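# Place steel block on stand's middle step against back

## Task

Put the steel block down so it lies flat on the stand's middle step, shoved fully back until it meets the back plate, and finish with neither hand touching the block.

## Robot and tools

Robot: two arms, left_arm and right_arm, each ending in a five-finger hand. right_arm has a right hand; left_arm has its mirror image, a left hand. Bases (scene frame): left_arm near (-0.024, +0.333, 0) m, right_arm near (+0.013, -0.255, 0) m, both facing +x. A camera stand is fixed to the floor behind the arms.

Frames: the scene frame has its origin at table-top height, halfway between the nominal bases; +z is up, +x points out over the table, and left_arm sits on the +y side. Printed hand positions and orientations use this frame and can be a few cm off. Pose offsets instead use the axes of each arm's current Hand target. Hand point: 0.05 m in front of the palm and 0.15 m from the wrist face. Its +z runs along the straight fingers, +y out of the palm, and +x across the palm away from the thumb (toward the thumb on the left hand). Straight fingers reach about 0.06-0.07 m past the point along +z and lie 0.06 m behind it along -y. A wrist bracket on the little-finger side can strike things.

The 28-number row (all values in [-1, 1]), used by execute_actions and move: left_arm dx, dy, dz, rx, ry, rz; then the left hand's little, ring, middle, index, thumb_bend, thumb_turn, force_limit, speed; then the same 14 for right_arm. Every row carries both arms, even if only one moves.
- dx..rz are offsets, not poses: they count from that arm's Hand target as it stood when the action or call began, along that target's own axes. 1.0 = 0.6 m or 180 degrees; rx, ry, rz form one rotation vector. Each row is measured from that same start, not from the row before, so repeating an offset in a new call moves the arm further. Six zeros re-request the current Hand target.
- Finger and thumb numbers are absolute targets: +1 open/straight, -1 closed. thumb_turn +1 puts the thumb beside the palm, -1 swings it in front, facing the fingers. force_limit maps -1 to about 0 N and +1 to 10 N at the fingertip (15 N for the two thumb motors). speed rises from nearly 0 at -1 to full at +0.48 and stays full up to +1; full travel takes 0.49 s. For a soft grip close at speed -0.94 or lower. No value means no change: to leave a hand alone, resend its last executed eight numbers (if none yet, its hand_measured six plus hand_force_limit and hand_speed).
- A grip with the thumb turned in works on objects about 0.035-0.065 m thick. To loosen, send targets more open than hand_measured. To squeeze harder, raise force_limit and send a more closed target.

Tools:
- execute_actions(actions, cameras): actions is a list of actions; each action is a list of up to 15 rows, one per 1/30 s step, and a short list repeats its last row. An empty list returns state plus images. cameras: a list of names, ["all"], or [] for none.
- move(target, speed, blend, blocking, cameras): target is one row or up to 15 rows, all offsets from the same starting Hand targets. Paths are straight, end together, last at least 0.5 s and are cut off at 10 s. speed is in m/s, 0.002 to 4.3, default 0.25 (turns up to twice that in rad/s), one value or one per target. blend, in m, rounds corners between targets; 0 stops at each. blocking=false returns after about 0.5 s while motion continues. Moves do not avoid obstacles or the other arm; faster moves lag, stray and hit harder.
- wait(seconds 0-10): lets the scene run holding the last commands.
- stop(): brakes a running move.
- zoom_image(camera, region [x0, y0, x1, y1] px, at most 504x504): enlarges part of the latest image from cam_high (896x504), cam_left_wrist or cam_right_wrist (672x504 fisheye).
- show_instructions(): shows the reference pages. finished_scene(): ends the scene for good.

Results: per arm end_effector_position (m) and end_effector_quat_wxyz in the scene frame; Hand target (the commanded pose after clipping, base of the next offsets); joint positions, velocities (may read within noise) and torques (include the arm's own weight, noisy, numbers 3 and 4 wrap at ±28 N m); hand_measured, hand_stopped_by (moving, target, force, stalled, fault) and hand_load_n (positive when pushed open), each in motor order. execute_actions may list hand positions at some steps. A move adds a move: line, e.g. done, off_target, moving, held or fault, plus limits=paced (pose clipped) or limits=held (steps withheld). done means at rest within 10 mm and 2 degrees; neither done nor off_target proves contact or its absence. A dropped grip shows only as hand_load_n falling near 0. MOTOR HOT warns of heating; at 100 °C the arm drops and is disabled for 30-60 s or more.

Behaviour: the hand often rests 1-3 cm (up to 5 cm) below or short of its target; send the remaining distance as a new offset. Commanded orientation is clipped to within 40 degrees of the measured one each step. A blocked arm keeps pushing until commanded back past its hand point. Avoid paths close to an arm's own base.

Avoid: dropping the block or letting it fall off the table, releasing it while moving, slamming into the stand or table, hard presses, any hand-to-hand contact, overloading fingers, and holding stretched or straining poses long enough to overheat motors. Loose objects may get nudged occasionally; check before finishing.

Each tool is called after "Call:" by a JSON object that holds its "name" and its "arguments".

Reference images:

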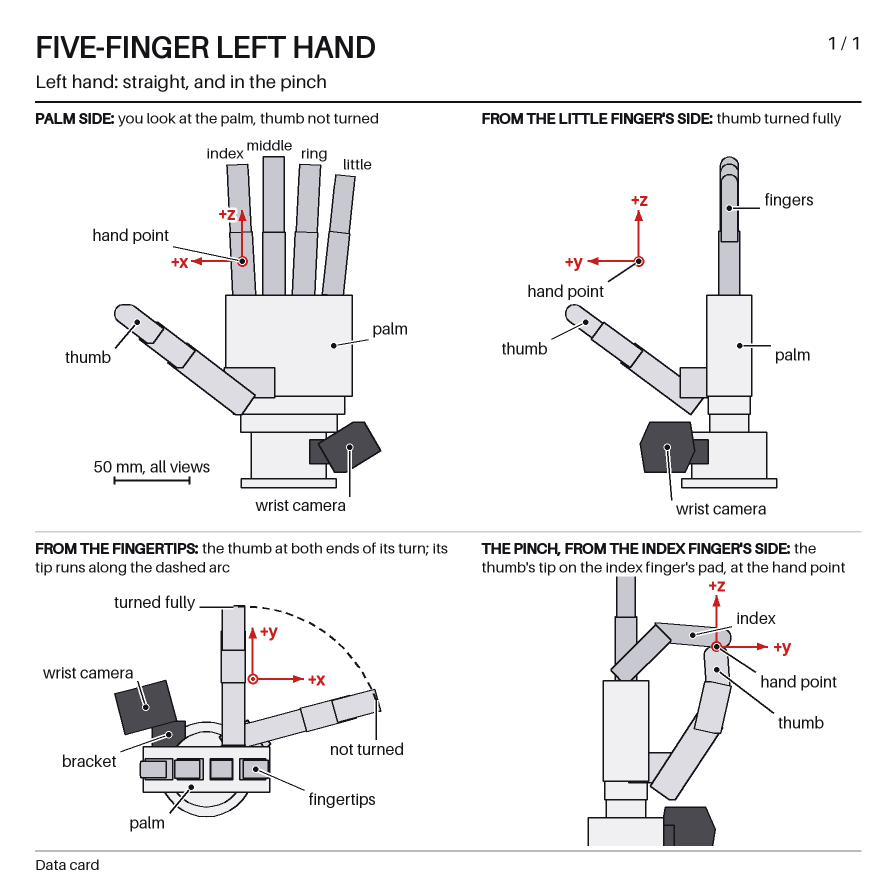

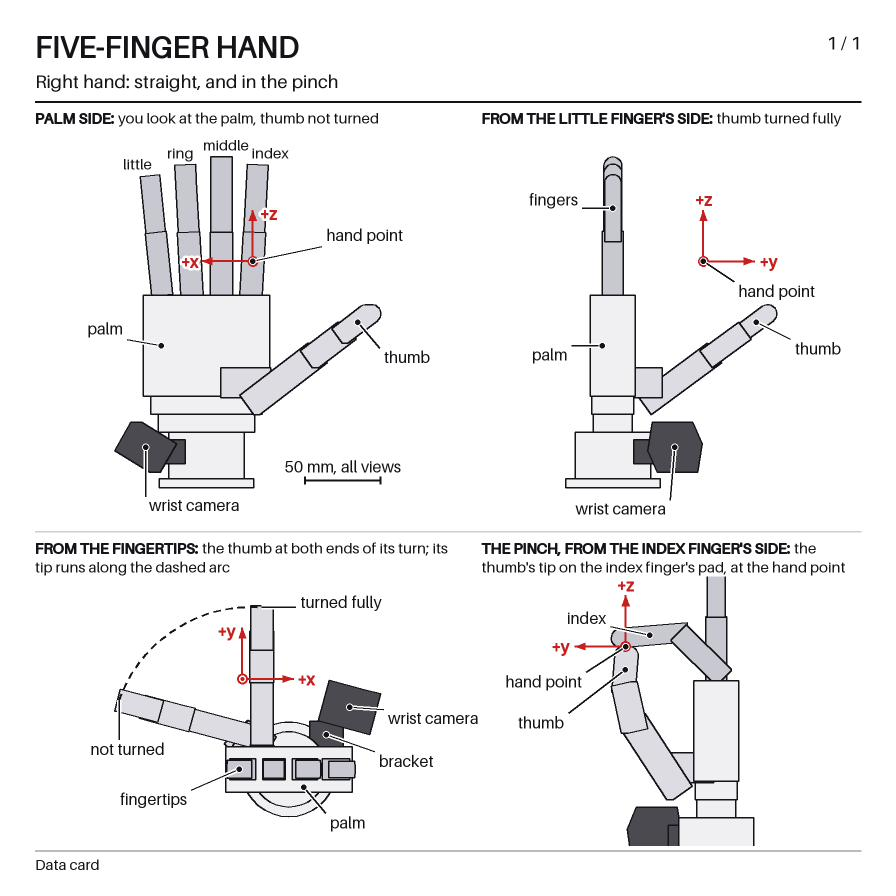

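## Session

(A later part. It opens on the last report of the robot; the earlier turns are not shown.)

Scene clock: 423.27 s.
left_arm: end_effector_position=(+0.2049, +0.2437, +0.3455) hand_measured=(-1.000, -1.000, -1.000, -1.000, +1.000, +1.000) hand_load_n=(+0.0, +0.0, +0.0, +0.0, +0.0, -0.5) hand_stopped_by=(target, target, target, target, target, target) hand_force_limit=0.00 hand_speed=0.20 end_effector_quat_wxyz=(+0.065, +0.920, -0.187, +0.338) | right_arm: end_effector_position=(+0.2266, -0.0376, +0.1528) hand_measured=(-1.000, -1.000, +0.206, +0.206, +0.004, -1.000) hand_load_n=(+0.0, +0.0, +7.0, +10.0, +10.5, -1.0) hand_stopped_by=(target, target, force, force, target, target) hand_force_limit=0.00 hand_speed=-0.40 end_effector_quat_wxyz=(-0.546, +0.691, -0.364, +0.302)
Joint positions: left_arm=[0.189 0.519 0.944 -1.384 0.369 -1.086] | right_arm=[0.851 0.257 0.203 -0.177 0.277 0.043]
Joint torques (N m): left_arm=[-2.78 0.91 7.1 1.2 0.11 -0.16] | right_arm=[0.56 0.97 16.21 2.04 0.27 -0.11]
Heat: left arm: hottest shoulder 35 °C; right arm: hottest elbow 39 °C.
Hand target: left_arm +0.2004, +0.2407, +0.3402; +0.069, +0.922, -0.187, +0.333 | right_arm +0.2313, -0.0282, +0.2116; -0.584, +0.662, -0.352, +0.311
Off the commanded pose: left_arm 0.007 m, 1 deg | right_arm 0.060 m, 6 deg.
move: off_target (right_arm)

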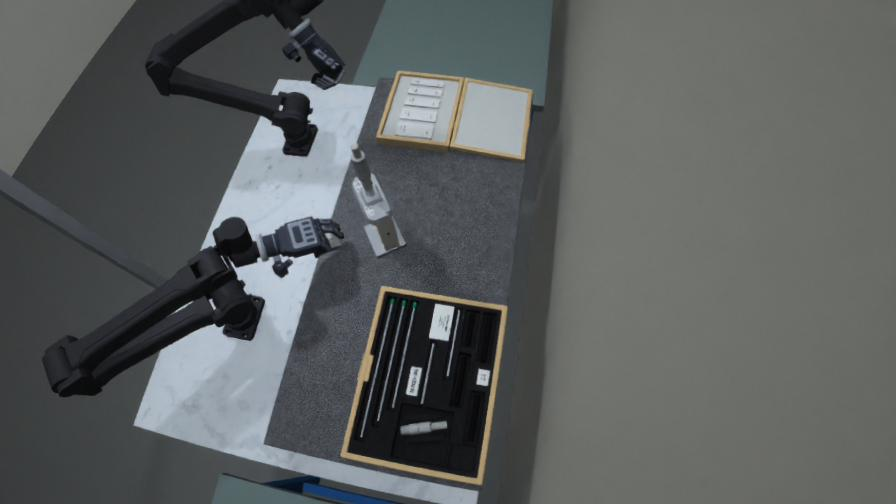

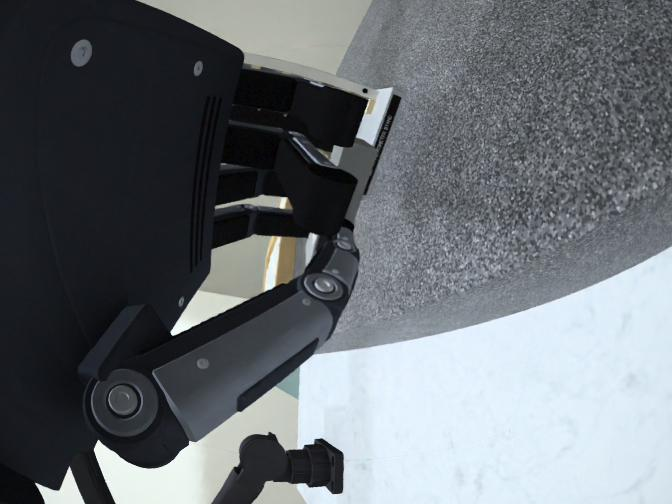

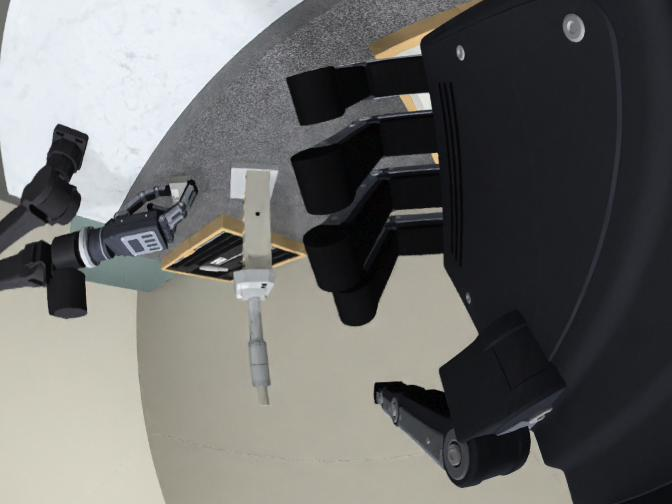

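Call:
{"name": "move", "arguments": {"target": [0.0057,0.2148,0.1358,0,0,0,-1,-1,-1,-1,1,1,0,0.2,0,0,0,0,0,0,-1,-1,0.15,0.15,0.0,-1,0.0,-0.4], "cameras": ["cam_high","cam_right_wrist"], "speed": 0.15}}

Call:
{"name": "zoom_image", "arguments": {"camera": "cam_right_wrist", "region": [100, 80, 350, 330]}}

Scene clock: 426.30 s.
left_arm: end_effector_position=(+0.1996, +0.1055, +0.2841) hand_measured=(-1.000, -1.000, -1.000, -1.000, +1.000, +1.000) hand_load_n=(+0.0, +0.0, +0.0, +0.0, +0.0, +0.0) hand_stopped_by=(target, target, target, target, target, target) hand_force_limit=0.00 hand_speed=0.20 end_effector_quat_wxyz=(+0.067, +0.921, -0.186, +0.334) | right_arm: end_effector_position=(+0.2266, -0.0376, +0.1528) hand_measured=(-1.000, -1.000, +0.206, +0.206, +0.004, -1.000) hand_load_n=(+0.0, +0.0, +7.5, +10.0, +10.5, -1.0) hand_stopped_by=(target, target, force, force, target, target) hand_force_limit=0.00 hand_speed=-0.40 end_effector_quat_wxyz=(-0.546, +0.691, -0.364, +0.302)
Joint positions: left_arm=[-0.814 0.574 0.782 -1.125 -0.255 -1.887] | right_arm=[0.851 0.257 0.203 -0.177 0.277 0.043]
Joint torques (N m): left_arm=[-2.73 1.26 8.14 2.36 -0.27 -0.15] | right_arm=[0.56 0.91 16.21 2.04 0.27 -0.12]
Heat: left arm: hottest shoulder 35 °C; right arm: hottest elbow 40 °C.
Hand target: left_arm +0.2004, +0.1006, +0.2800; +0.068, +0.922, -0.187, +0.333 | right_arm +0.2313, -0.0282, +0.2116; -0.584, +0.662, -0.352, +0.311
Off the commanded pose: left_arm 0.007 m, 0 deg | right_arm 0.060 m, 6 deg.
move: off_target (right_arm)
Images, in order (width x height): cam_high 896x504, cam_right_wrist 672x504.

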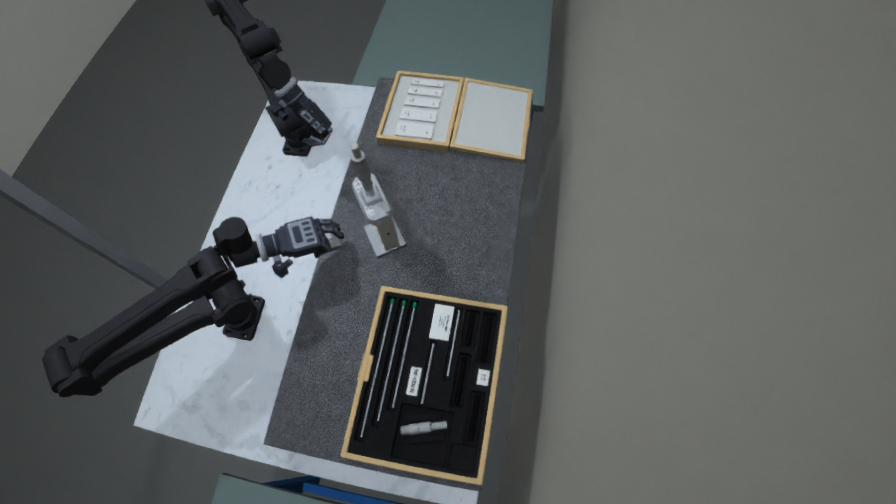

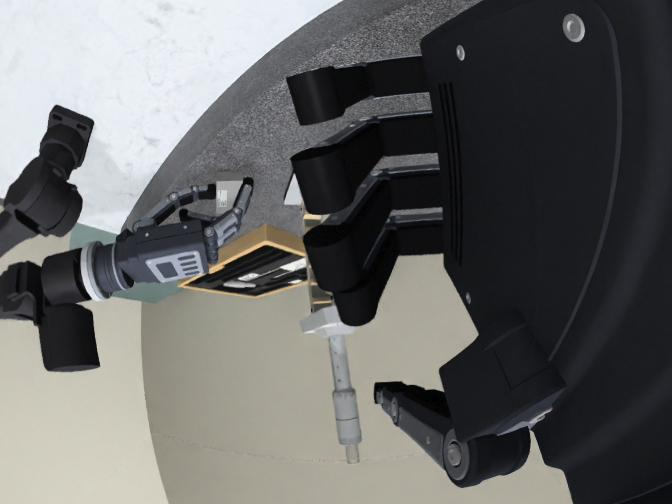

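Scaled by 2.016 from the camera's 672x504 image, which has a finer 960x720 frame.

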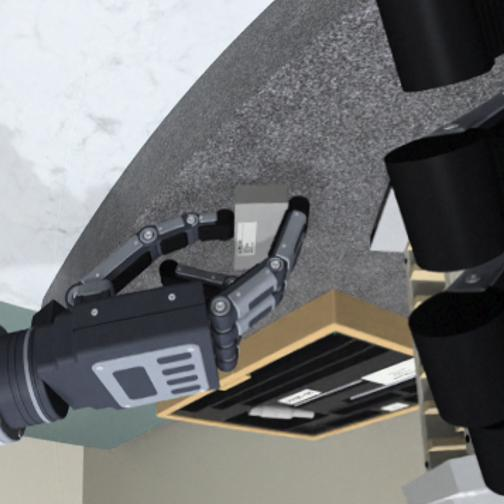

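Call:
{"name": "move", "arguments": {"target": [0,0,0,0,0,0,1,1,1,1,1,1,0,0.2,0,0,0,0,0,0,-1,-1,0.15,0.15,0.0,-1,0.0,-0.4], "cameras": ["cam_right_wrist"], "speed": 0.15}}

Call:
{"name": "zoom_image", "arguments": {"camera": "cam_right_wrist", "region": [190, 120, 400, 340]}}

Scene clock: 427.93 s.
left_arm: end_effector_position=(+0.1999, +0.1057, +0.2842) hand_measured=(+1.000, +1.000, +1.000, +1.000, +1.000, +1.000) hand_load_n=(+0.0, +0.0, +0.0, +0.0, -0.5, +0.0) hand_stopped_by=(target, target, target, target, target, target) hand_force_limit=0.00 hand_speed=0.20 end_effector_quat_wxyz=(+0.067, +0.922, -0.185, +0.334) | right_arm: end_effector_position=(+0.2266, -0.0376, +0.1528) hand_measured=(-1.000, -1.000, +0.206, +0.206, +0.004, -1.000) hand_load_n=(+0.0, +0.0, +7.0, +10.0, +10.5, -1.5) hand_stopped_by=(target, target, force, force, target, target) hand_force_limit=0.00 hand_speed=-0.40 end_effector_quat_wxyz=(-0.546, +0.691, -0.364, +0.302)
Joint positions: left_arm=[-0.814 0.574 0.782 -1.125 -0.256 -1.888] | right_arm=[0.851 0.257 0.203 -0.177 0.277 0.043]
Joint torques (N m): left_arm=[-2.67 1.38 8.21 2.47 -0.26 -0.09] | right_arm=[0.5 0.85 16.2 2.03 0.27 -0.11]
Heat: left arm: hottest shoulder 34 °C; right arm: hottest elbow 41 °C.
Hand target: left_arm +0.2004, +0.1006, +0.2800; +0.069, +0.922, -0.187, +0.333 | right_arm +0.2313, -0.0282, +0.2116; -0.584, +0.662, -0.352, +0.311
Off the commanded pose: left_arm 0.007 m, 0 deg | right_arm 0.060 m, 6 deg.
move: off_target (right_arm)
Images, in order (width x height): cam_right_wrist 672x504.

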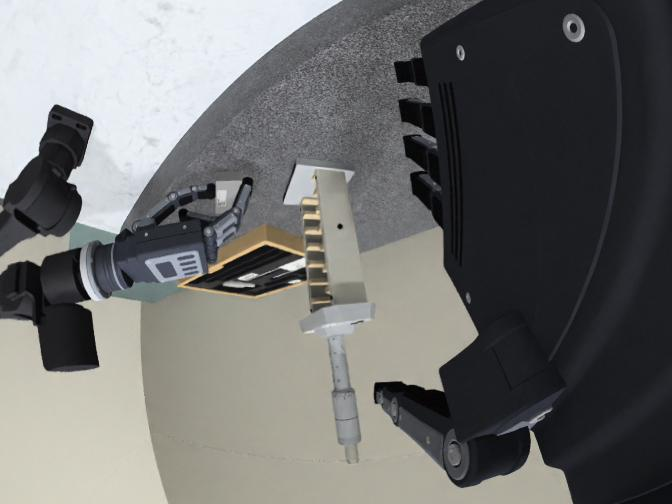

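Scaled by 2.291 from the camera's 672x504 image, which has a finer 960x720 frame.

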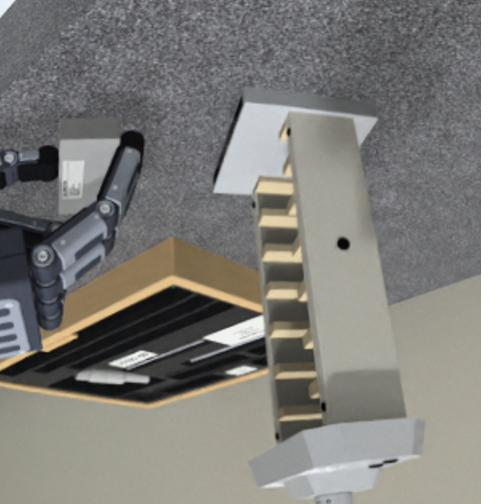

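Call:
{"name": "move", "arguments": {"target": [0,0,0,0,0,0,1,1,1,1,1,1,0,0.2,0.0533,-0.0572,0.1013,0,0,0,-1,-1,0.15,0.15,0.0,-1,0.0,-0.4], "cameras": ["all"], "speed": 0.08}}

Call:
{"name": "zoom_image", "arguments": {"camera": "cam_right_wrist", "region": [210, 130, 370, 310]}}

Call:
{"name": "zoom_image", "arguments": {"camera": "cam_left_wrist", "region": [230, 30, 450, 290]}}

Scene clock: 437.53 s.
left_arm: end_effector_position=(+0.1999, +0.1057, +0.2842) hand_measured=(+1.000, +1.000, +1.000, +1.000, +1.000, +1.000) hand_load_n=(+0.0, +0.0, +0.0, +0.0, +0.0, +0.0) hand_stopped_by=(target, target, target, target, target, target) hand_force_limit=0.00 hand_speed=0.20 end_effector_quat_wxyz=(+0.067, +0.922, -0.185, +0.334) | right_arm: end_effector_position=(+0.2805, -0.0309, +0.1802) hand_measured=(-1.000, -1.000, +0.206, +0.206, +0.004, -1.000) hand_load_n=(+0.0, +0.5, +7.5, +10.0, +10.5, -1.5) hand_stopped_by=(target, target, force, force, target, target) hand_force_limit=0.00 hand_speed=-0.40 end_effector_quat_wxyz=(-0.548, +0.693, -0.370, +0.288)
Joint positions: left_arm=[-0.814 0.574 0.782 -1.125 -0.256 -1.888] | right_arm=[0.608 0.513 0.317 -0.039 0.024 0.013]
Joint torques (N m): left_arm=[-2.37 1.14 8.29 2.22 -0.22 -0.13] | right_arm=[-0.85 1.03 16.08 3.52 -0.04 -0.16]
Heat: left arm: hottest shoulder 33 °C; right arm: hottest elbow 43 °C.
Hand target: left_arm +0.2004, +0.1006, +0.2800; +0.069, +0.922, -0.187, +0.333 | right_arm +0.3027, -0.0186, +0.2380; -0.584, +0.662, -0.352, +0.311
Off the commanded pose: left_arm 0.007 m, 0 deg | right_arm 0.063 m, 6 deg.
move: off_target (right_arm)

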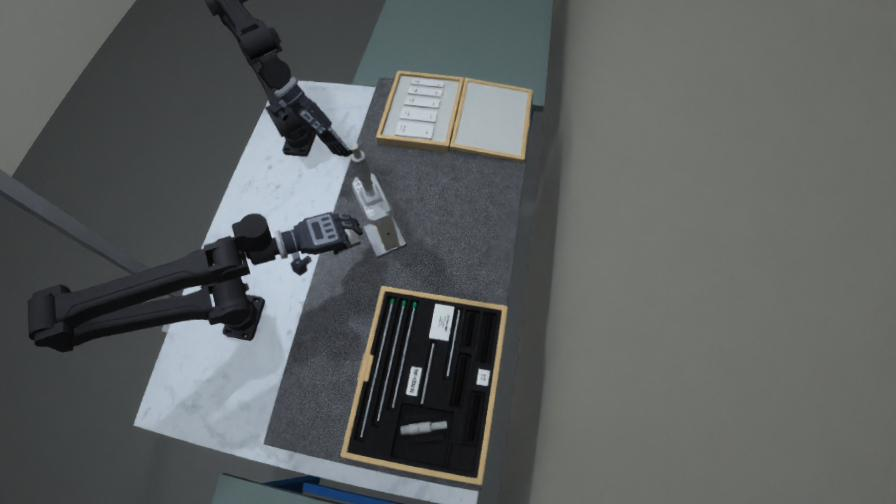

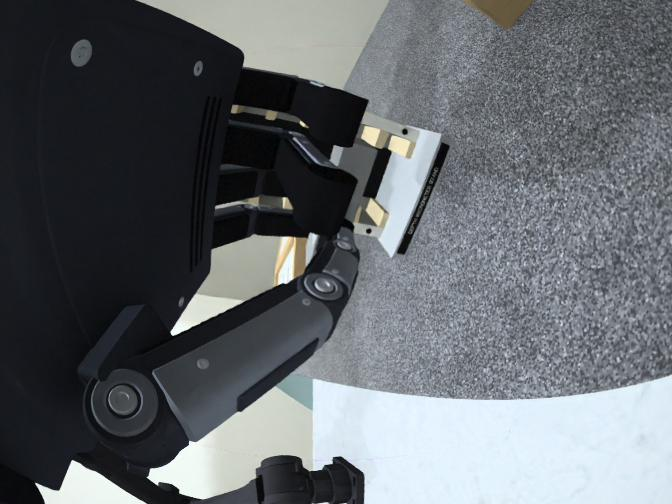

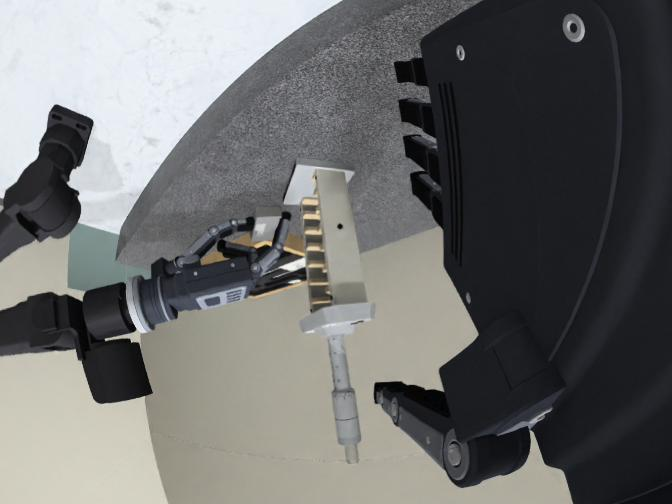

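Scaled by 2.800 from the camera's 672x504 image, which has a finer 960x720 frame.

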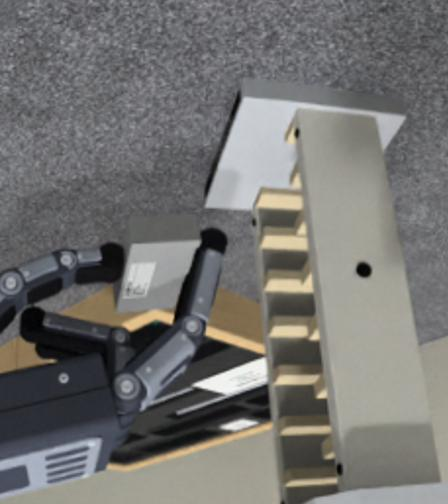

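Scaled by 1.938 from the camera's 672x504 image, which has a finer 960x720 frame.

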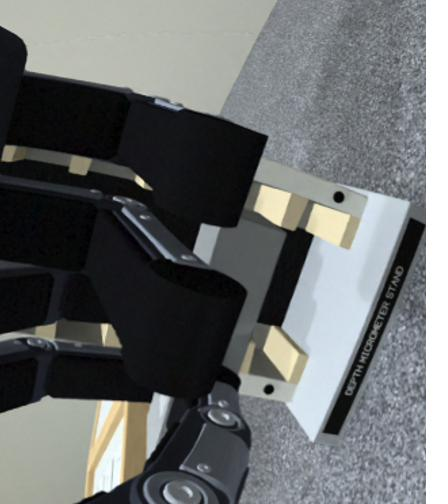

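Call:
{"name": "zoom_image", "arguments": {"camera": "cam_right_wrist", "region": [290, 185, 350, 255]}}

Call:
{"name": "zoom_image", "arguments": {"camera": "cam_right_wrist", "region": [240, 190, 310, 260]}}

Scaled by 7.200 from the camera's 672x504 image, which has a finer 960x720 frame.

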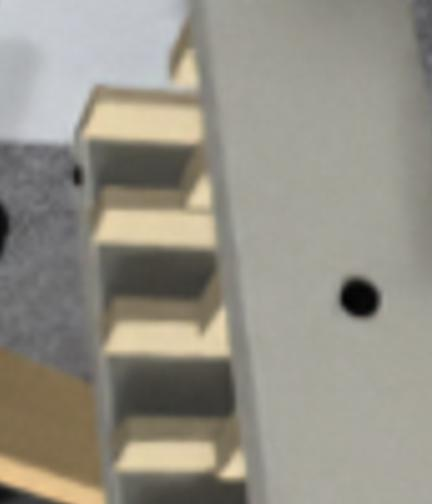

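Scaled by 7.200 from the camera's 672x504 image, which has a finer 960x720 frame.

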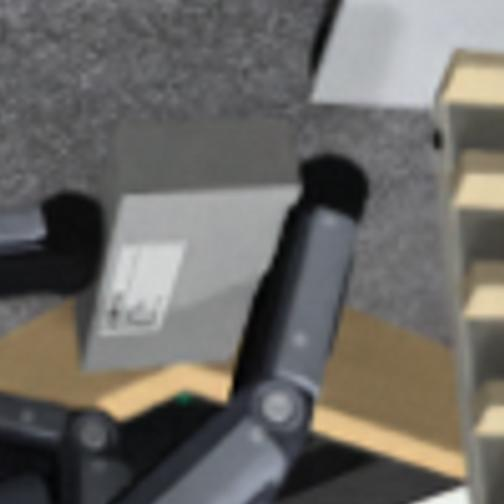

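Call:
{"name": "zoom_image", "arguments": {"camera": "cam_left_wrist", "region": [350, 110, 450, 260]}}

Scaled by 3.360 from the camera's 672x504 image, which has a finer 960x720 frame.

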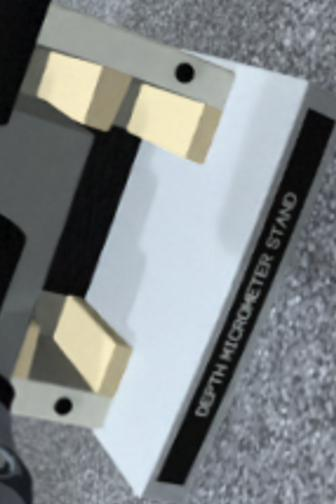

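Call:
{"name": "move", "arguments": {"target": [0,0,0,0,0,0,1,1,1,1,1,1,0,0.2,0.0155,-0.0638,0.0262,0.036,-0.0088,-0.0011,-1,-1,0.15,0.15,0.0,-1,0.0,-0.4], "cameras": ["cam_left_wrist","cam_right_wrist"], "speed": 0.08}}

Call:
{"name": "zoom_image", "arguments": {"camera": "cam_right_wrist", "region": [240, 180, 350, 290]}}

Call:
{"name": "zoom_image", "arguments": {"camera": "cam_left_wrist", "region": [230, 50, 450, 290]}}

Scene clock: 446.17 s.
left_arm: end_effector_position=(+0.1999, +0.1057, +0.2842) hand_measured=(+1.000, +1.000, +1.000, +1.000, +1.000, +1.000) hand_load_n=(+0.0, +0.0, +0.0, +0.0, +0.0, +0.0) hand_stopped_by=(target, target, target, target, target, target) hand_force_limit=0.00 hand_speed=0.20 end_effector_quat_wxyz=(+0.067, +0.922, -0.185, +0.334) | right_arm: end_effector_position=(+0.3039, -0.0242, +0.2156) hand_measured=(-1.000, -1.000, +0.206, +0.206, +0.004, -1.000) hand_load_n=(+0.0, +0.0, +7.0, +10.0, +10.5, -1.5) hand_stopped_by=(target, target, force, force, target, target) hand_force_limit=0.00 hand_speed=-0.40 end_effector_quat_wxyz=(-0.593, +0.664, -0.346, +0.297)
Joint positions: left_arm=[-0.814 0.574 0.782 -1.125 -0.256 -1.888] | right_arm=[0.533 0.57 0.347 0.101 -0.079 0.006]
Joint torques (N m): left_arm=[-2.55 0.62 8.17 2.43 -0.21 -0.16] | right_arm=[-0.85 0.44 16.01 3.4 -0.05 -0.14]
Heat: left arm: hottest shoulder 32 °C; right arm: hottest elbow 42 °C.
Hand target: left_arm +0.2004, +0.1006, +0.2800; +0.069, +0.922, -0.187, +0.333 | right_arm +0.3248, -0.0150, +0.2743; -0.625, +0.633, -0.324, +0.323
Off the commanded pose: left_arm 0.007 m, 0 deg | right_arm 0.063 m, 6 deg.
move: off_target (right_arm)
Images, in order (width x height): cam_left_wrist 672x504, cam_right_wrist 672x504.

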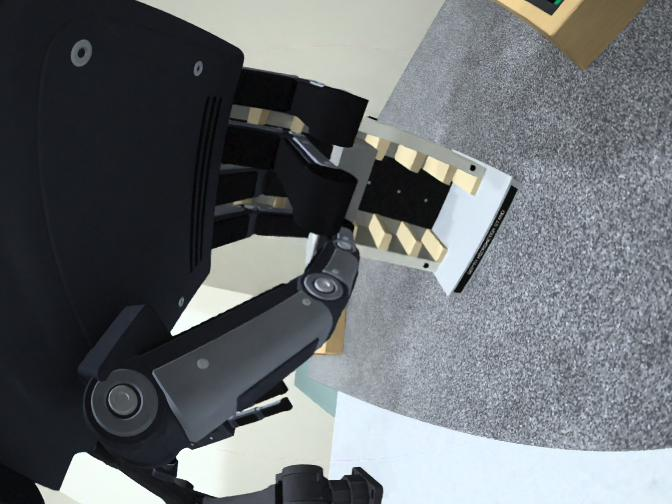

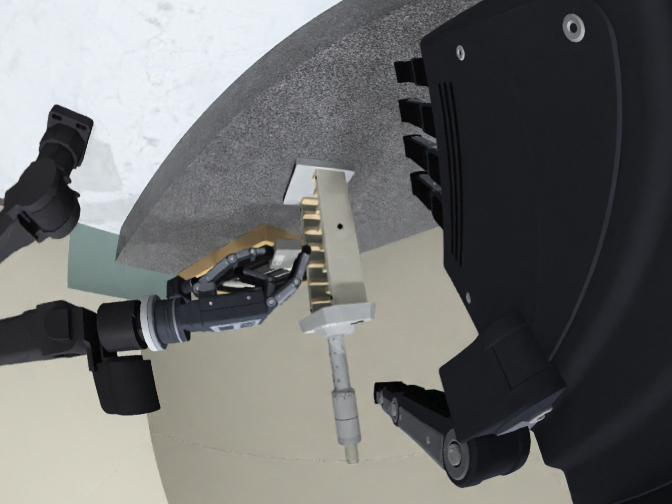

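Scaled by 4.582 from the camera's 672x504 image, which has a finer 960x720 frame.

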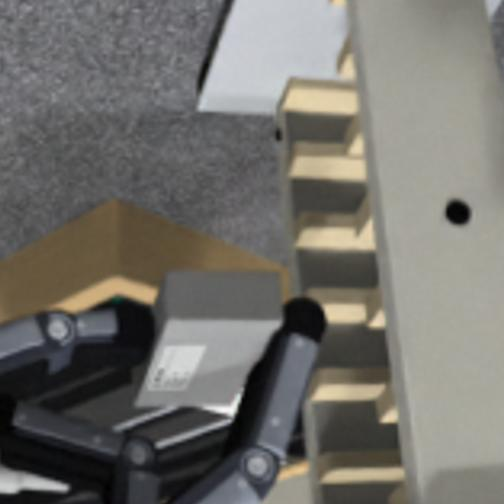

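Scaled by 2.100 from the camera's 672x504 image, which has a finer 960x720 frame.

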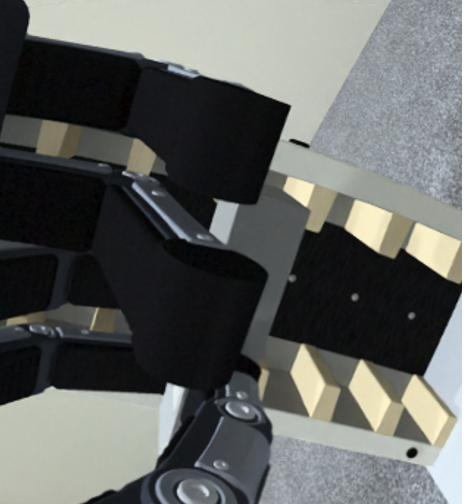

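Call:
{"name": "zoom_image", "arguments": {"camera": "cam_left_wrist", "region": [325, 110, 435, 260]}}

Scaled by 3.360 from the camera's 672x504 image, which has a finer 960x720 frame.

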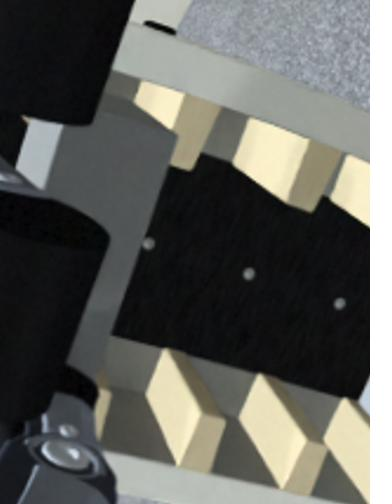

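Call:
{"name": "zoom_image", "arguments": {"camera": "cam_right_wrist", "region": [285, 175, 345, 235]}}

Call:
{"name": "zoom_image", "arguments": {"camera": "cam_right_wrist", "region": [285, 225, 345, 285]}}

Scaled by 8.400 from the camera's 672x504 image, which has a finer 960x720 frame.

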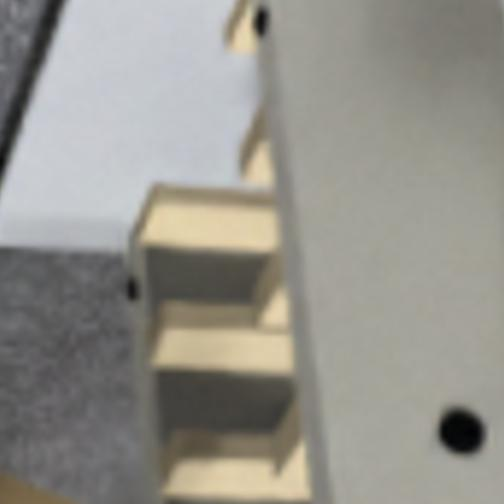

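Scaled by 8.400 from the camera's 672x504 image, which has a finer 960x720 frame.

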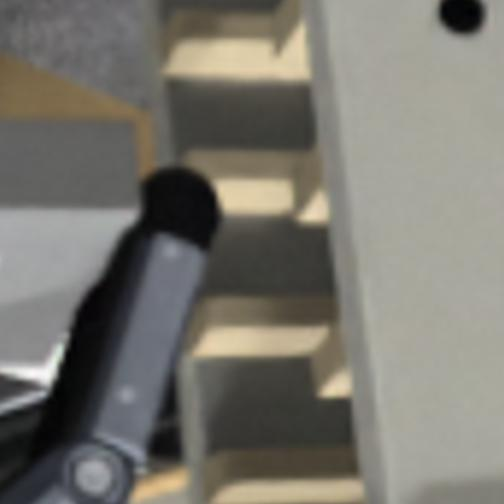

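Call:
{"name": "move", "arguments": {"target": [-0.0778,-0.006,0.0982,0,0.1,0,1,1,1,1,1,1,0,0.2,0,0,0,0,0,0,-1,-1,0.15,0.15,0.0,-1,0.0,-0.4], "cameras": ["cam_left_wrist","cam_right_wrist"], "speed": 0.12}}

Call:
{"name": "zoom_image", "arguments": {"camera": "cam_right_wrist", "region": [220, 170, 380, 330]}}

Scene clock: 455.77 s.
left_arm: end_effector_position=(+0.2065, +0.1051, +0.2063) hand_measured=(+1.000, +1.000, +1.000, +1.000, +1.000, +1.000) hand_load_n=(+0.0, +0.0, +0.0, +0.0, +0.0, -0.5) hand_stopped_by=(target, target, target, target, target, target) hand_force_limit=0.00 hand_speed=0.20 end_effector_quat_wxyz=(+0.093, +0.863, -0.169, +0.467) | right_arm: end_effector_position=(+0.3040, -0.0241, +0.2152) hand_measured=(-1.000, -1.000, +0.206, +0.206, +0.004, -1.000) hand_load_n=(+0.0, +0.0, +7.5, +10.0, +10.5, -1.0) hand_stopped_by=(target, target, force, force, target, target) hand_force_limit=0.00 hand_speed=-0.40 end_effector_quat_wxyz=(-0.592, +0.665, -0.346, +0.297)
Joint positions: left_arm=[-0.884 0.375 0.37 -0.629 -0.399 -1.853] | right_arm=[0.533 0.571 0.347 0.101 -0.079 0.006]
Joint torques (N m): left_arm=[-2.67 0.79 8.08 2.69 -0.31 0.02] | right_arm=[-0.91 0.5 16.02 3.49 -0.06 -0.14]
Heat: left arm: hottest elbow 32 °C; right arm: hottest elbow 41 °C.
Hand target: left_arm +0.2035, +0.1031, +0.2049; +0.097, +0.858, -0.174, +0.473 | right_arm +0.3248, -0.0150, +0.2742; -0.625, +0.633, -0.324, +0.322
Off the commanded pose: left_arm 0.004 m, 1 deg | right_arm 0.063 m, 7 deg.
move: off_target (right_arm)
Images, in order (width x height): cam_left_wrist 672x504, cam_right_wrist 672x504.

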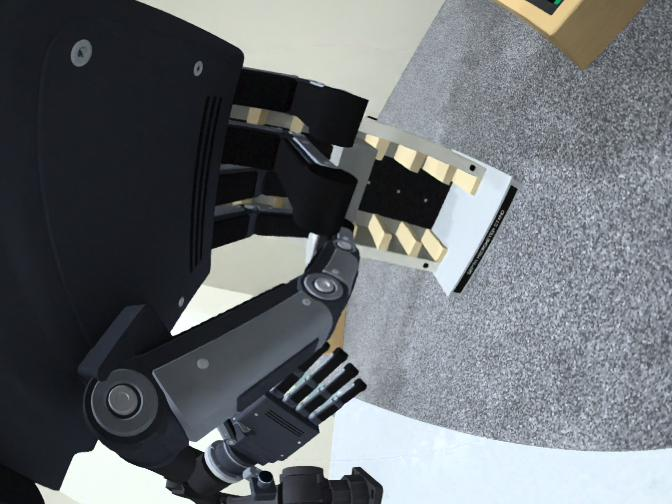

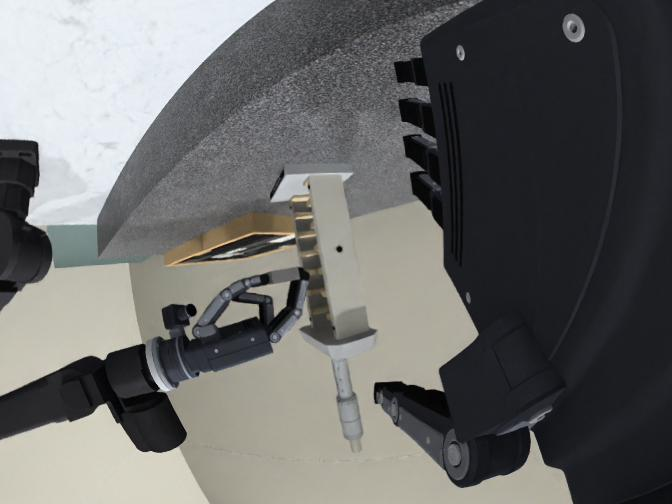

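Scaled by 3.150 from the camera's 672x504 image, which has a finer 960x720 frame.

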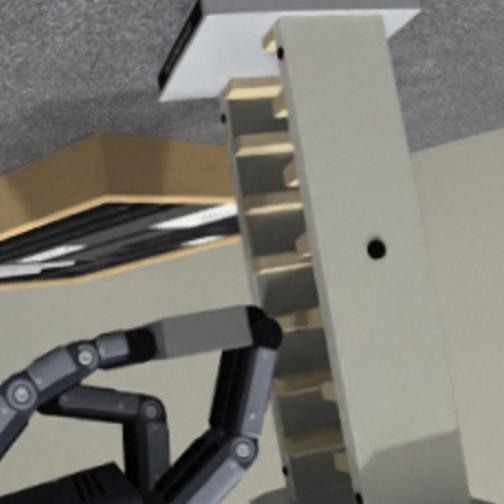

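Call:
{"name": "zoom_image", "arguments": {"camera": "cam_right_wrist", "region": [265, 220, 345, 300]}}

Call:
{"name": "zoom_image", "arguments": {"camera": "cam_right_wrist", "region": [285, 230, 325, 270]}}

Scaled by 6.300 from the camera's 672x504 image, which has a finer 960x720 frame.

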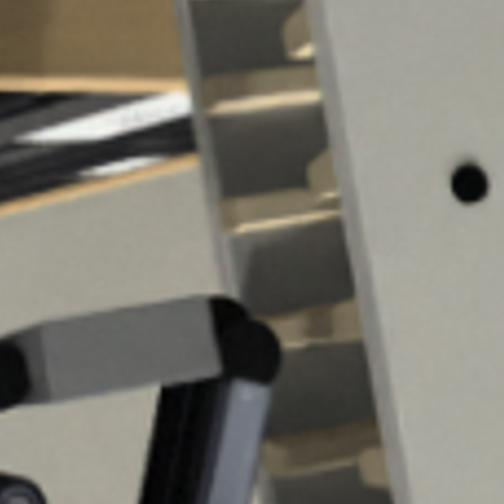

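Scaled by 12.600 from the camera's 672x504 image, which has a finer 960x720 frame.

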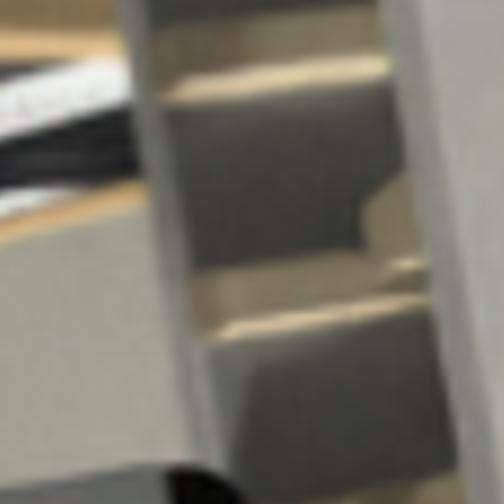

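Call:
{"name": "move", "arguments": {"target": [0,0,0,0,0,0,1,1,1,1,1,1,0,0.2,0,0.0162,0.047,0,0,0,-1,-1,0.15,0.15,0.0,-1,0.0,-0.4], "cameras": ["cam_left_wrist","cam_right_wrist","cam_high"], "speed": 0.05}}

Call:
{"name": "zoom_image", "arguments": {"camera": "cam_right_wrist", "region": [265, 215, 345, 295]}}

Call:
{"name": "zoom_image", "arguments": {"camera": "cam_left_wrist", "region": [320, 100, 440, 260]}}

Scene clock: 464.40 s.
left_arm: end_effector_position=(+0.2065, +0.1051, +0.2063) hand_measured=(+1.000, +1.000, +1.000, +1.000, +1.000, +1.000) hand_load_n=(+0.0, +0.0, +0.0, +0.0, +0.0, +0.0) hand_stopped_by=(target, target, target, target, target, target) hand_force_limit=0.00 hand_speed=0.20 end_effector_quat_wxyz=(+0.093, +0.863, -0.169, +0.467) | right_arm: end_effector_position=(+0.3203, -0.0142, +0.2017) hand_measured=(-1.000, -1.000, +0.206, +0.206, +0.004, -1.000) hand_load_n=(+0.0, +0.0, +7.0, +7.0, +11.5, -2.0) hand_stopped_by=(target, target, force, force, target, target) hand_force_limit=0.00 hand_speed=-0.40 end_effector_quat_wxyz=(-0.589, +0.668, -0.348, +0.295)
Joint positions: left_arm=[-0.884 0.375 0.37 -0.629 -0.399 -1.852] | right_arm=[0.533 0.687 0.349 0.204 -0.079 0.005]
Joint torques (N m): left_arm=[-2.37 0.26 8.1 2.86 -0.27 0] | right_arm=[-0.21 -0.03 16.44 3.92 0.3 -0.12]
Heat: left arm: hottest elbow 32 °C; right arm: hottest elbow 41 °C.
Hand target: left_arm +0.2035, +0.1031, +0.2049; +0.097, +0.858, -0.174, +0.473 | right_arm +0.3476, +0.0013, +0.2641; -0.625, +0.633, -0.324, +0.322
Off the commanded pose: left_arm 0.004 m, 1 deg | right_arm 0.070 m, 7 deg.
move: off_target (right_arm)

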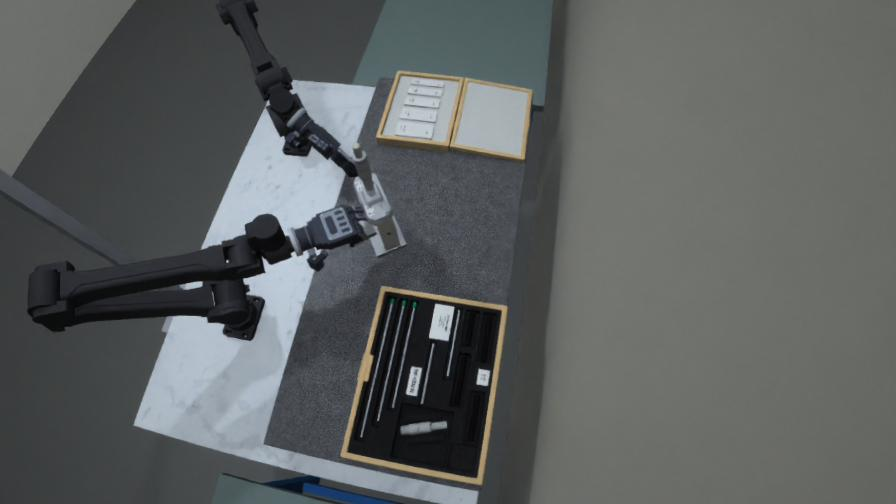

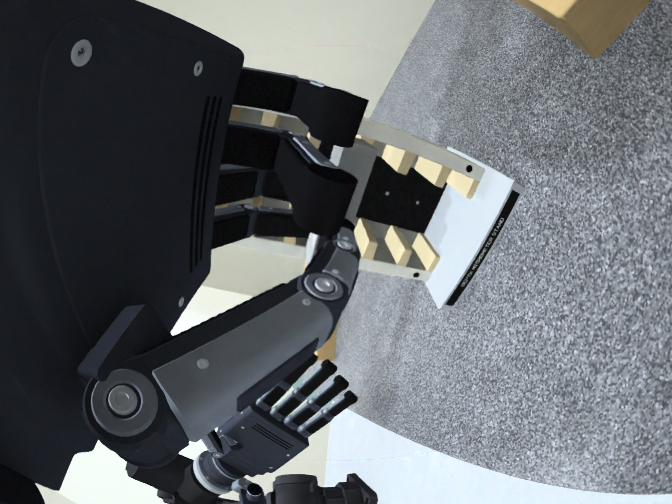

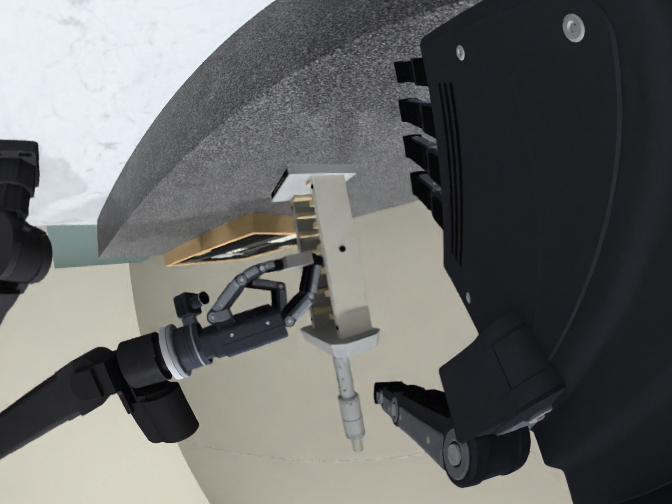

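Scaled by 6.300 from the camera's 672x504 image, which has a finer 960x720 frame.

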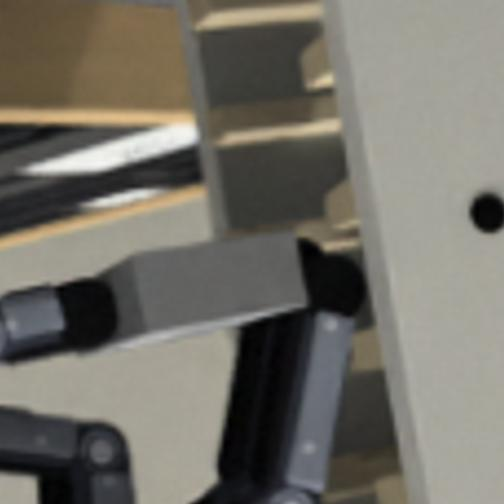

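Scaled by 3.150 from the camera's 672x504 image, which has a finer 960x720 frame.

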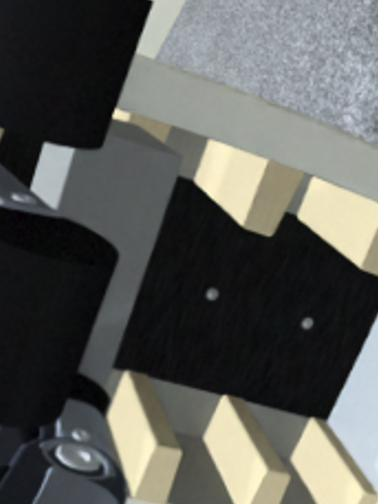

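Call:
{"name": "zoom_image", "arguments": {"camera": "cam_right_wrist", "region": [290, 235, 340, 285]}}

Call:
{"name": "zoom_image", "arguments": {"camera": "cam_high", "region": [320, 140, 420, 260]}}

Scaled by 10.080 from the camera's 672x504 image, which has a finer 960x720 frame.

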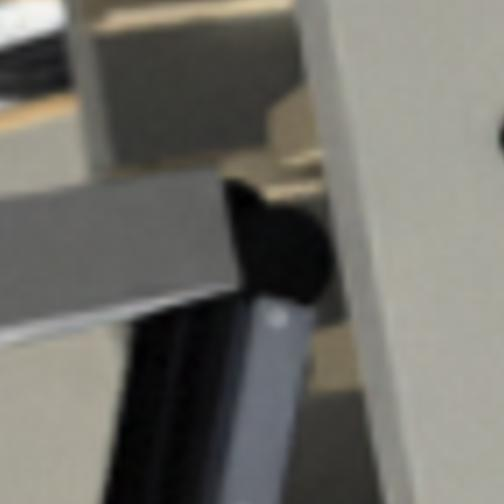

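Scaled by 4.200 from the camera's 896x504 image, which has a finer 1280x720 frame.

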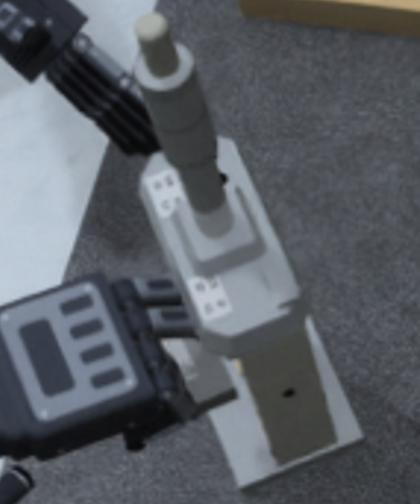

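Call:
{"name": "execute_actions", "arguments": {"actions": []}}

Call:
{"name": "zoom_image", "arguments": {"camera": "cam_right_wrist", "region": [240, 200, 380, 300]}}

Scene clock: 471.97 s.
left_arm: end_effector_position=(+0.2065, +0.1051, +0.2063) hand_measured=(+1.000, +1.000, +1.000, +1.000, +1.000, +1.000) hand_load_n=(+0.0, +0.0, +0.0, +0.0, +0.0, +0.0) hand_stopped_by=(target, target, target, target, target, target) hand_force_limit=0.00 hand_speed=0.20 end_effector_quat_wxyz=(+0.093, +0.863, -0.169, +0.467) | right_arm: end_effector_position=(+0.3203, -0.0142, +0.2017) hand_measured=(-1.000, -1.000, +0.206, +0.206, +0.004, -1.000) hand_load_n=(+0.0, +0.0, +6.5, +7.0, +11.0, -2.0) hand_stopped_by=(target, target, force, force, target, target) hand_force_limit=0.00 hand_speed=-0.40 end_effector_quat_wxyz=(-0.589, +0.668, -0.348, +0.295)
Joint positions: left_arm=[-0.884 0.375 0.37 -0.629 -0.399 -1.852] | right_arm=[0.533 0.687 0.349 0.204 -0.079 0.005]
Joint velocities: within noise
Joint torques (N m): left_arm=[-2.61 0.32 8.01 2.97 -0.29 -0.04] | right_arm=[-0.21 0.32 16.42 3.95 0.3 -0.12]
Heat: left arm: hottest elbow 31 °C; right arm: hottest elbow 44 °C.
Hand target: left_arm +0.2035, +0.1031, +0.2049; +0.097, +0.858, -0.174, +0.473 | right_arm +0.3476, +0.0013, +0.2641; -0.625, +0.633, -0.324, +0.322
Off the commanded pose: left_arm 0.004 m, 1 deg | right_arm 0.070 m, 7 deg.

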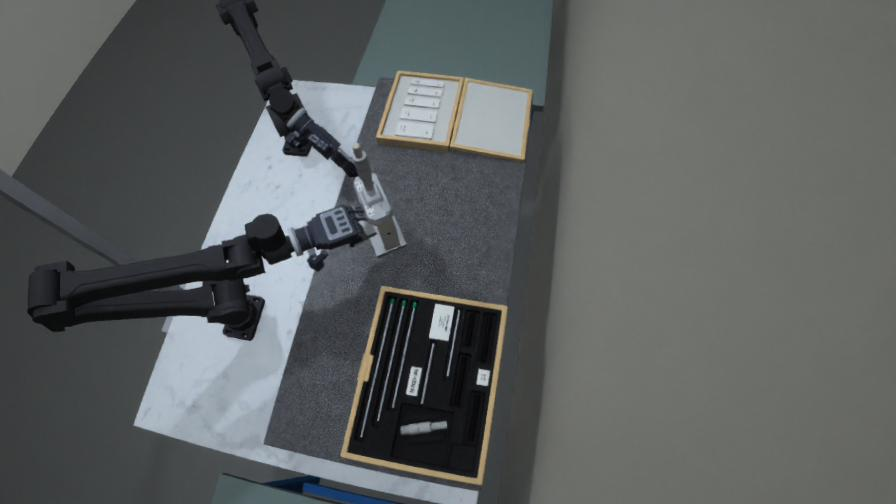

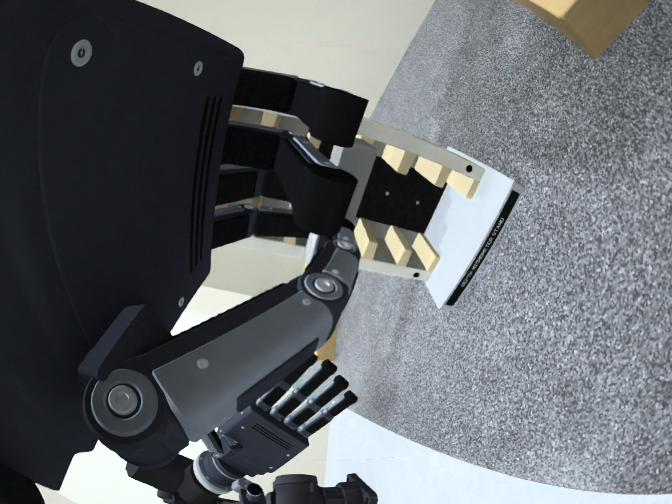

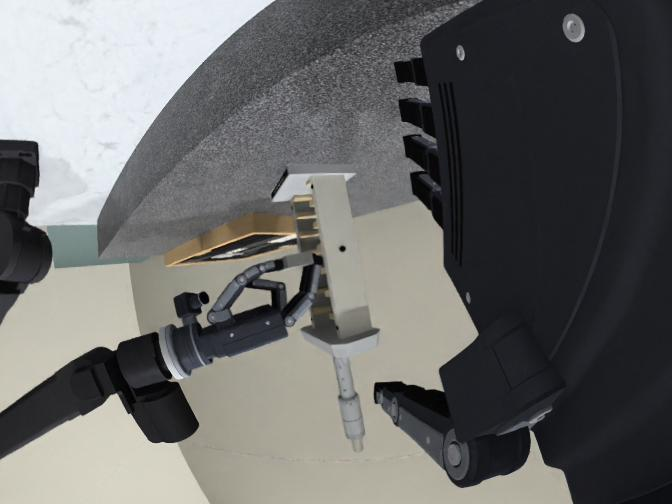

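Scaled by 3.600 from the camera's 672x504 image, which has a finer 960x720 frame.

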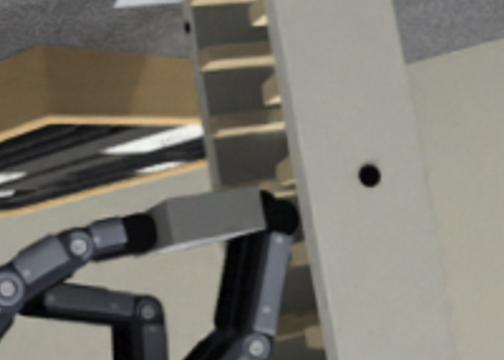

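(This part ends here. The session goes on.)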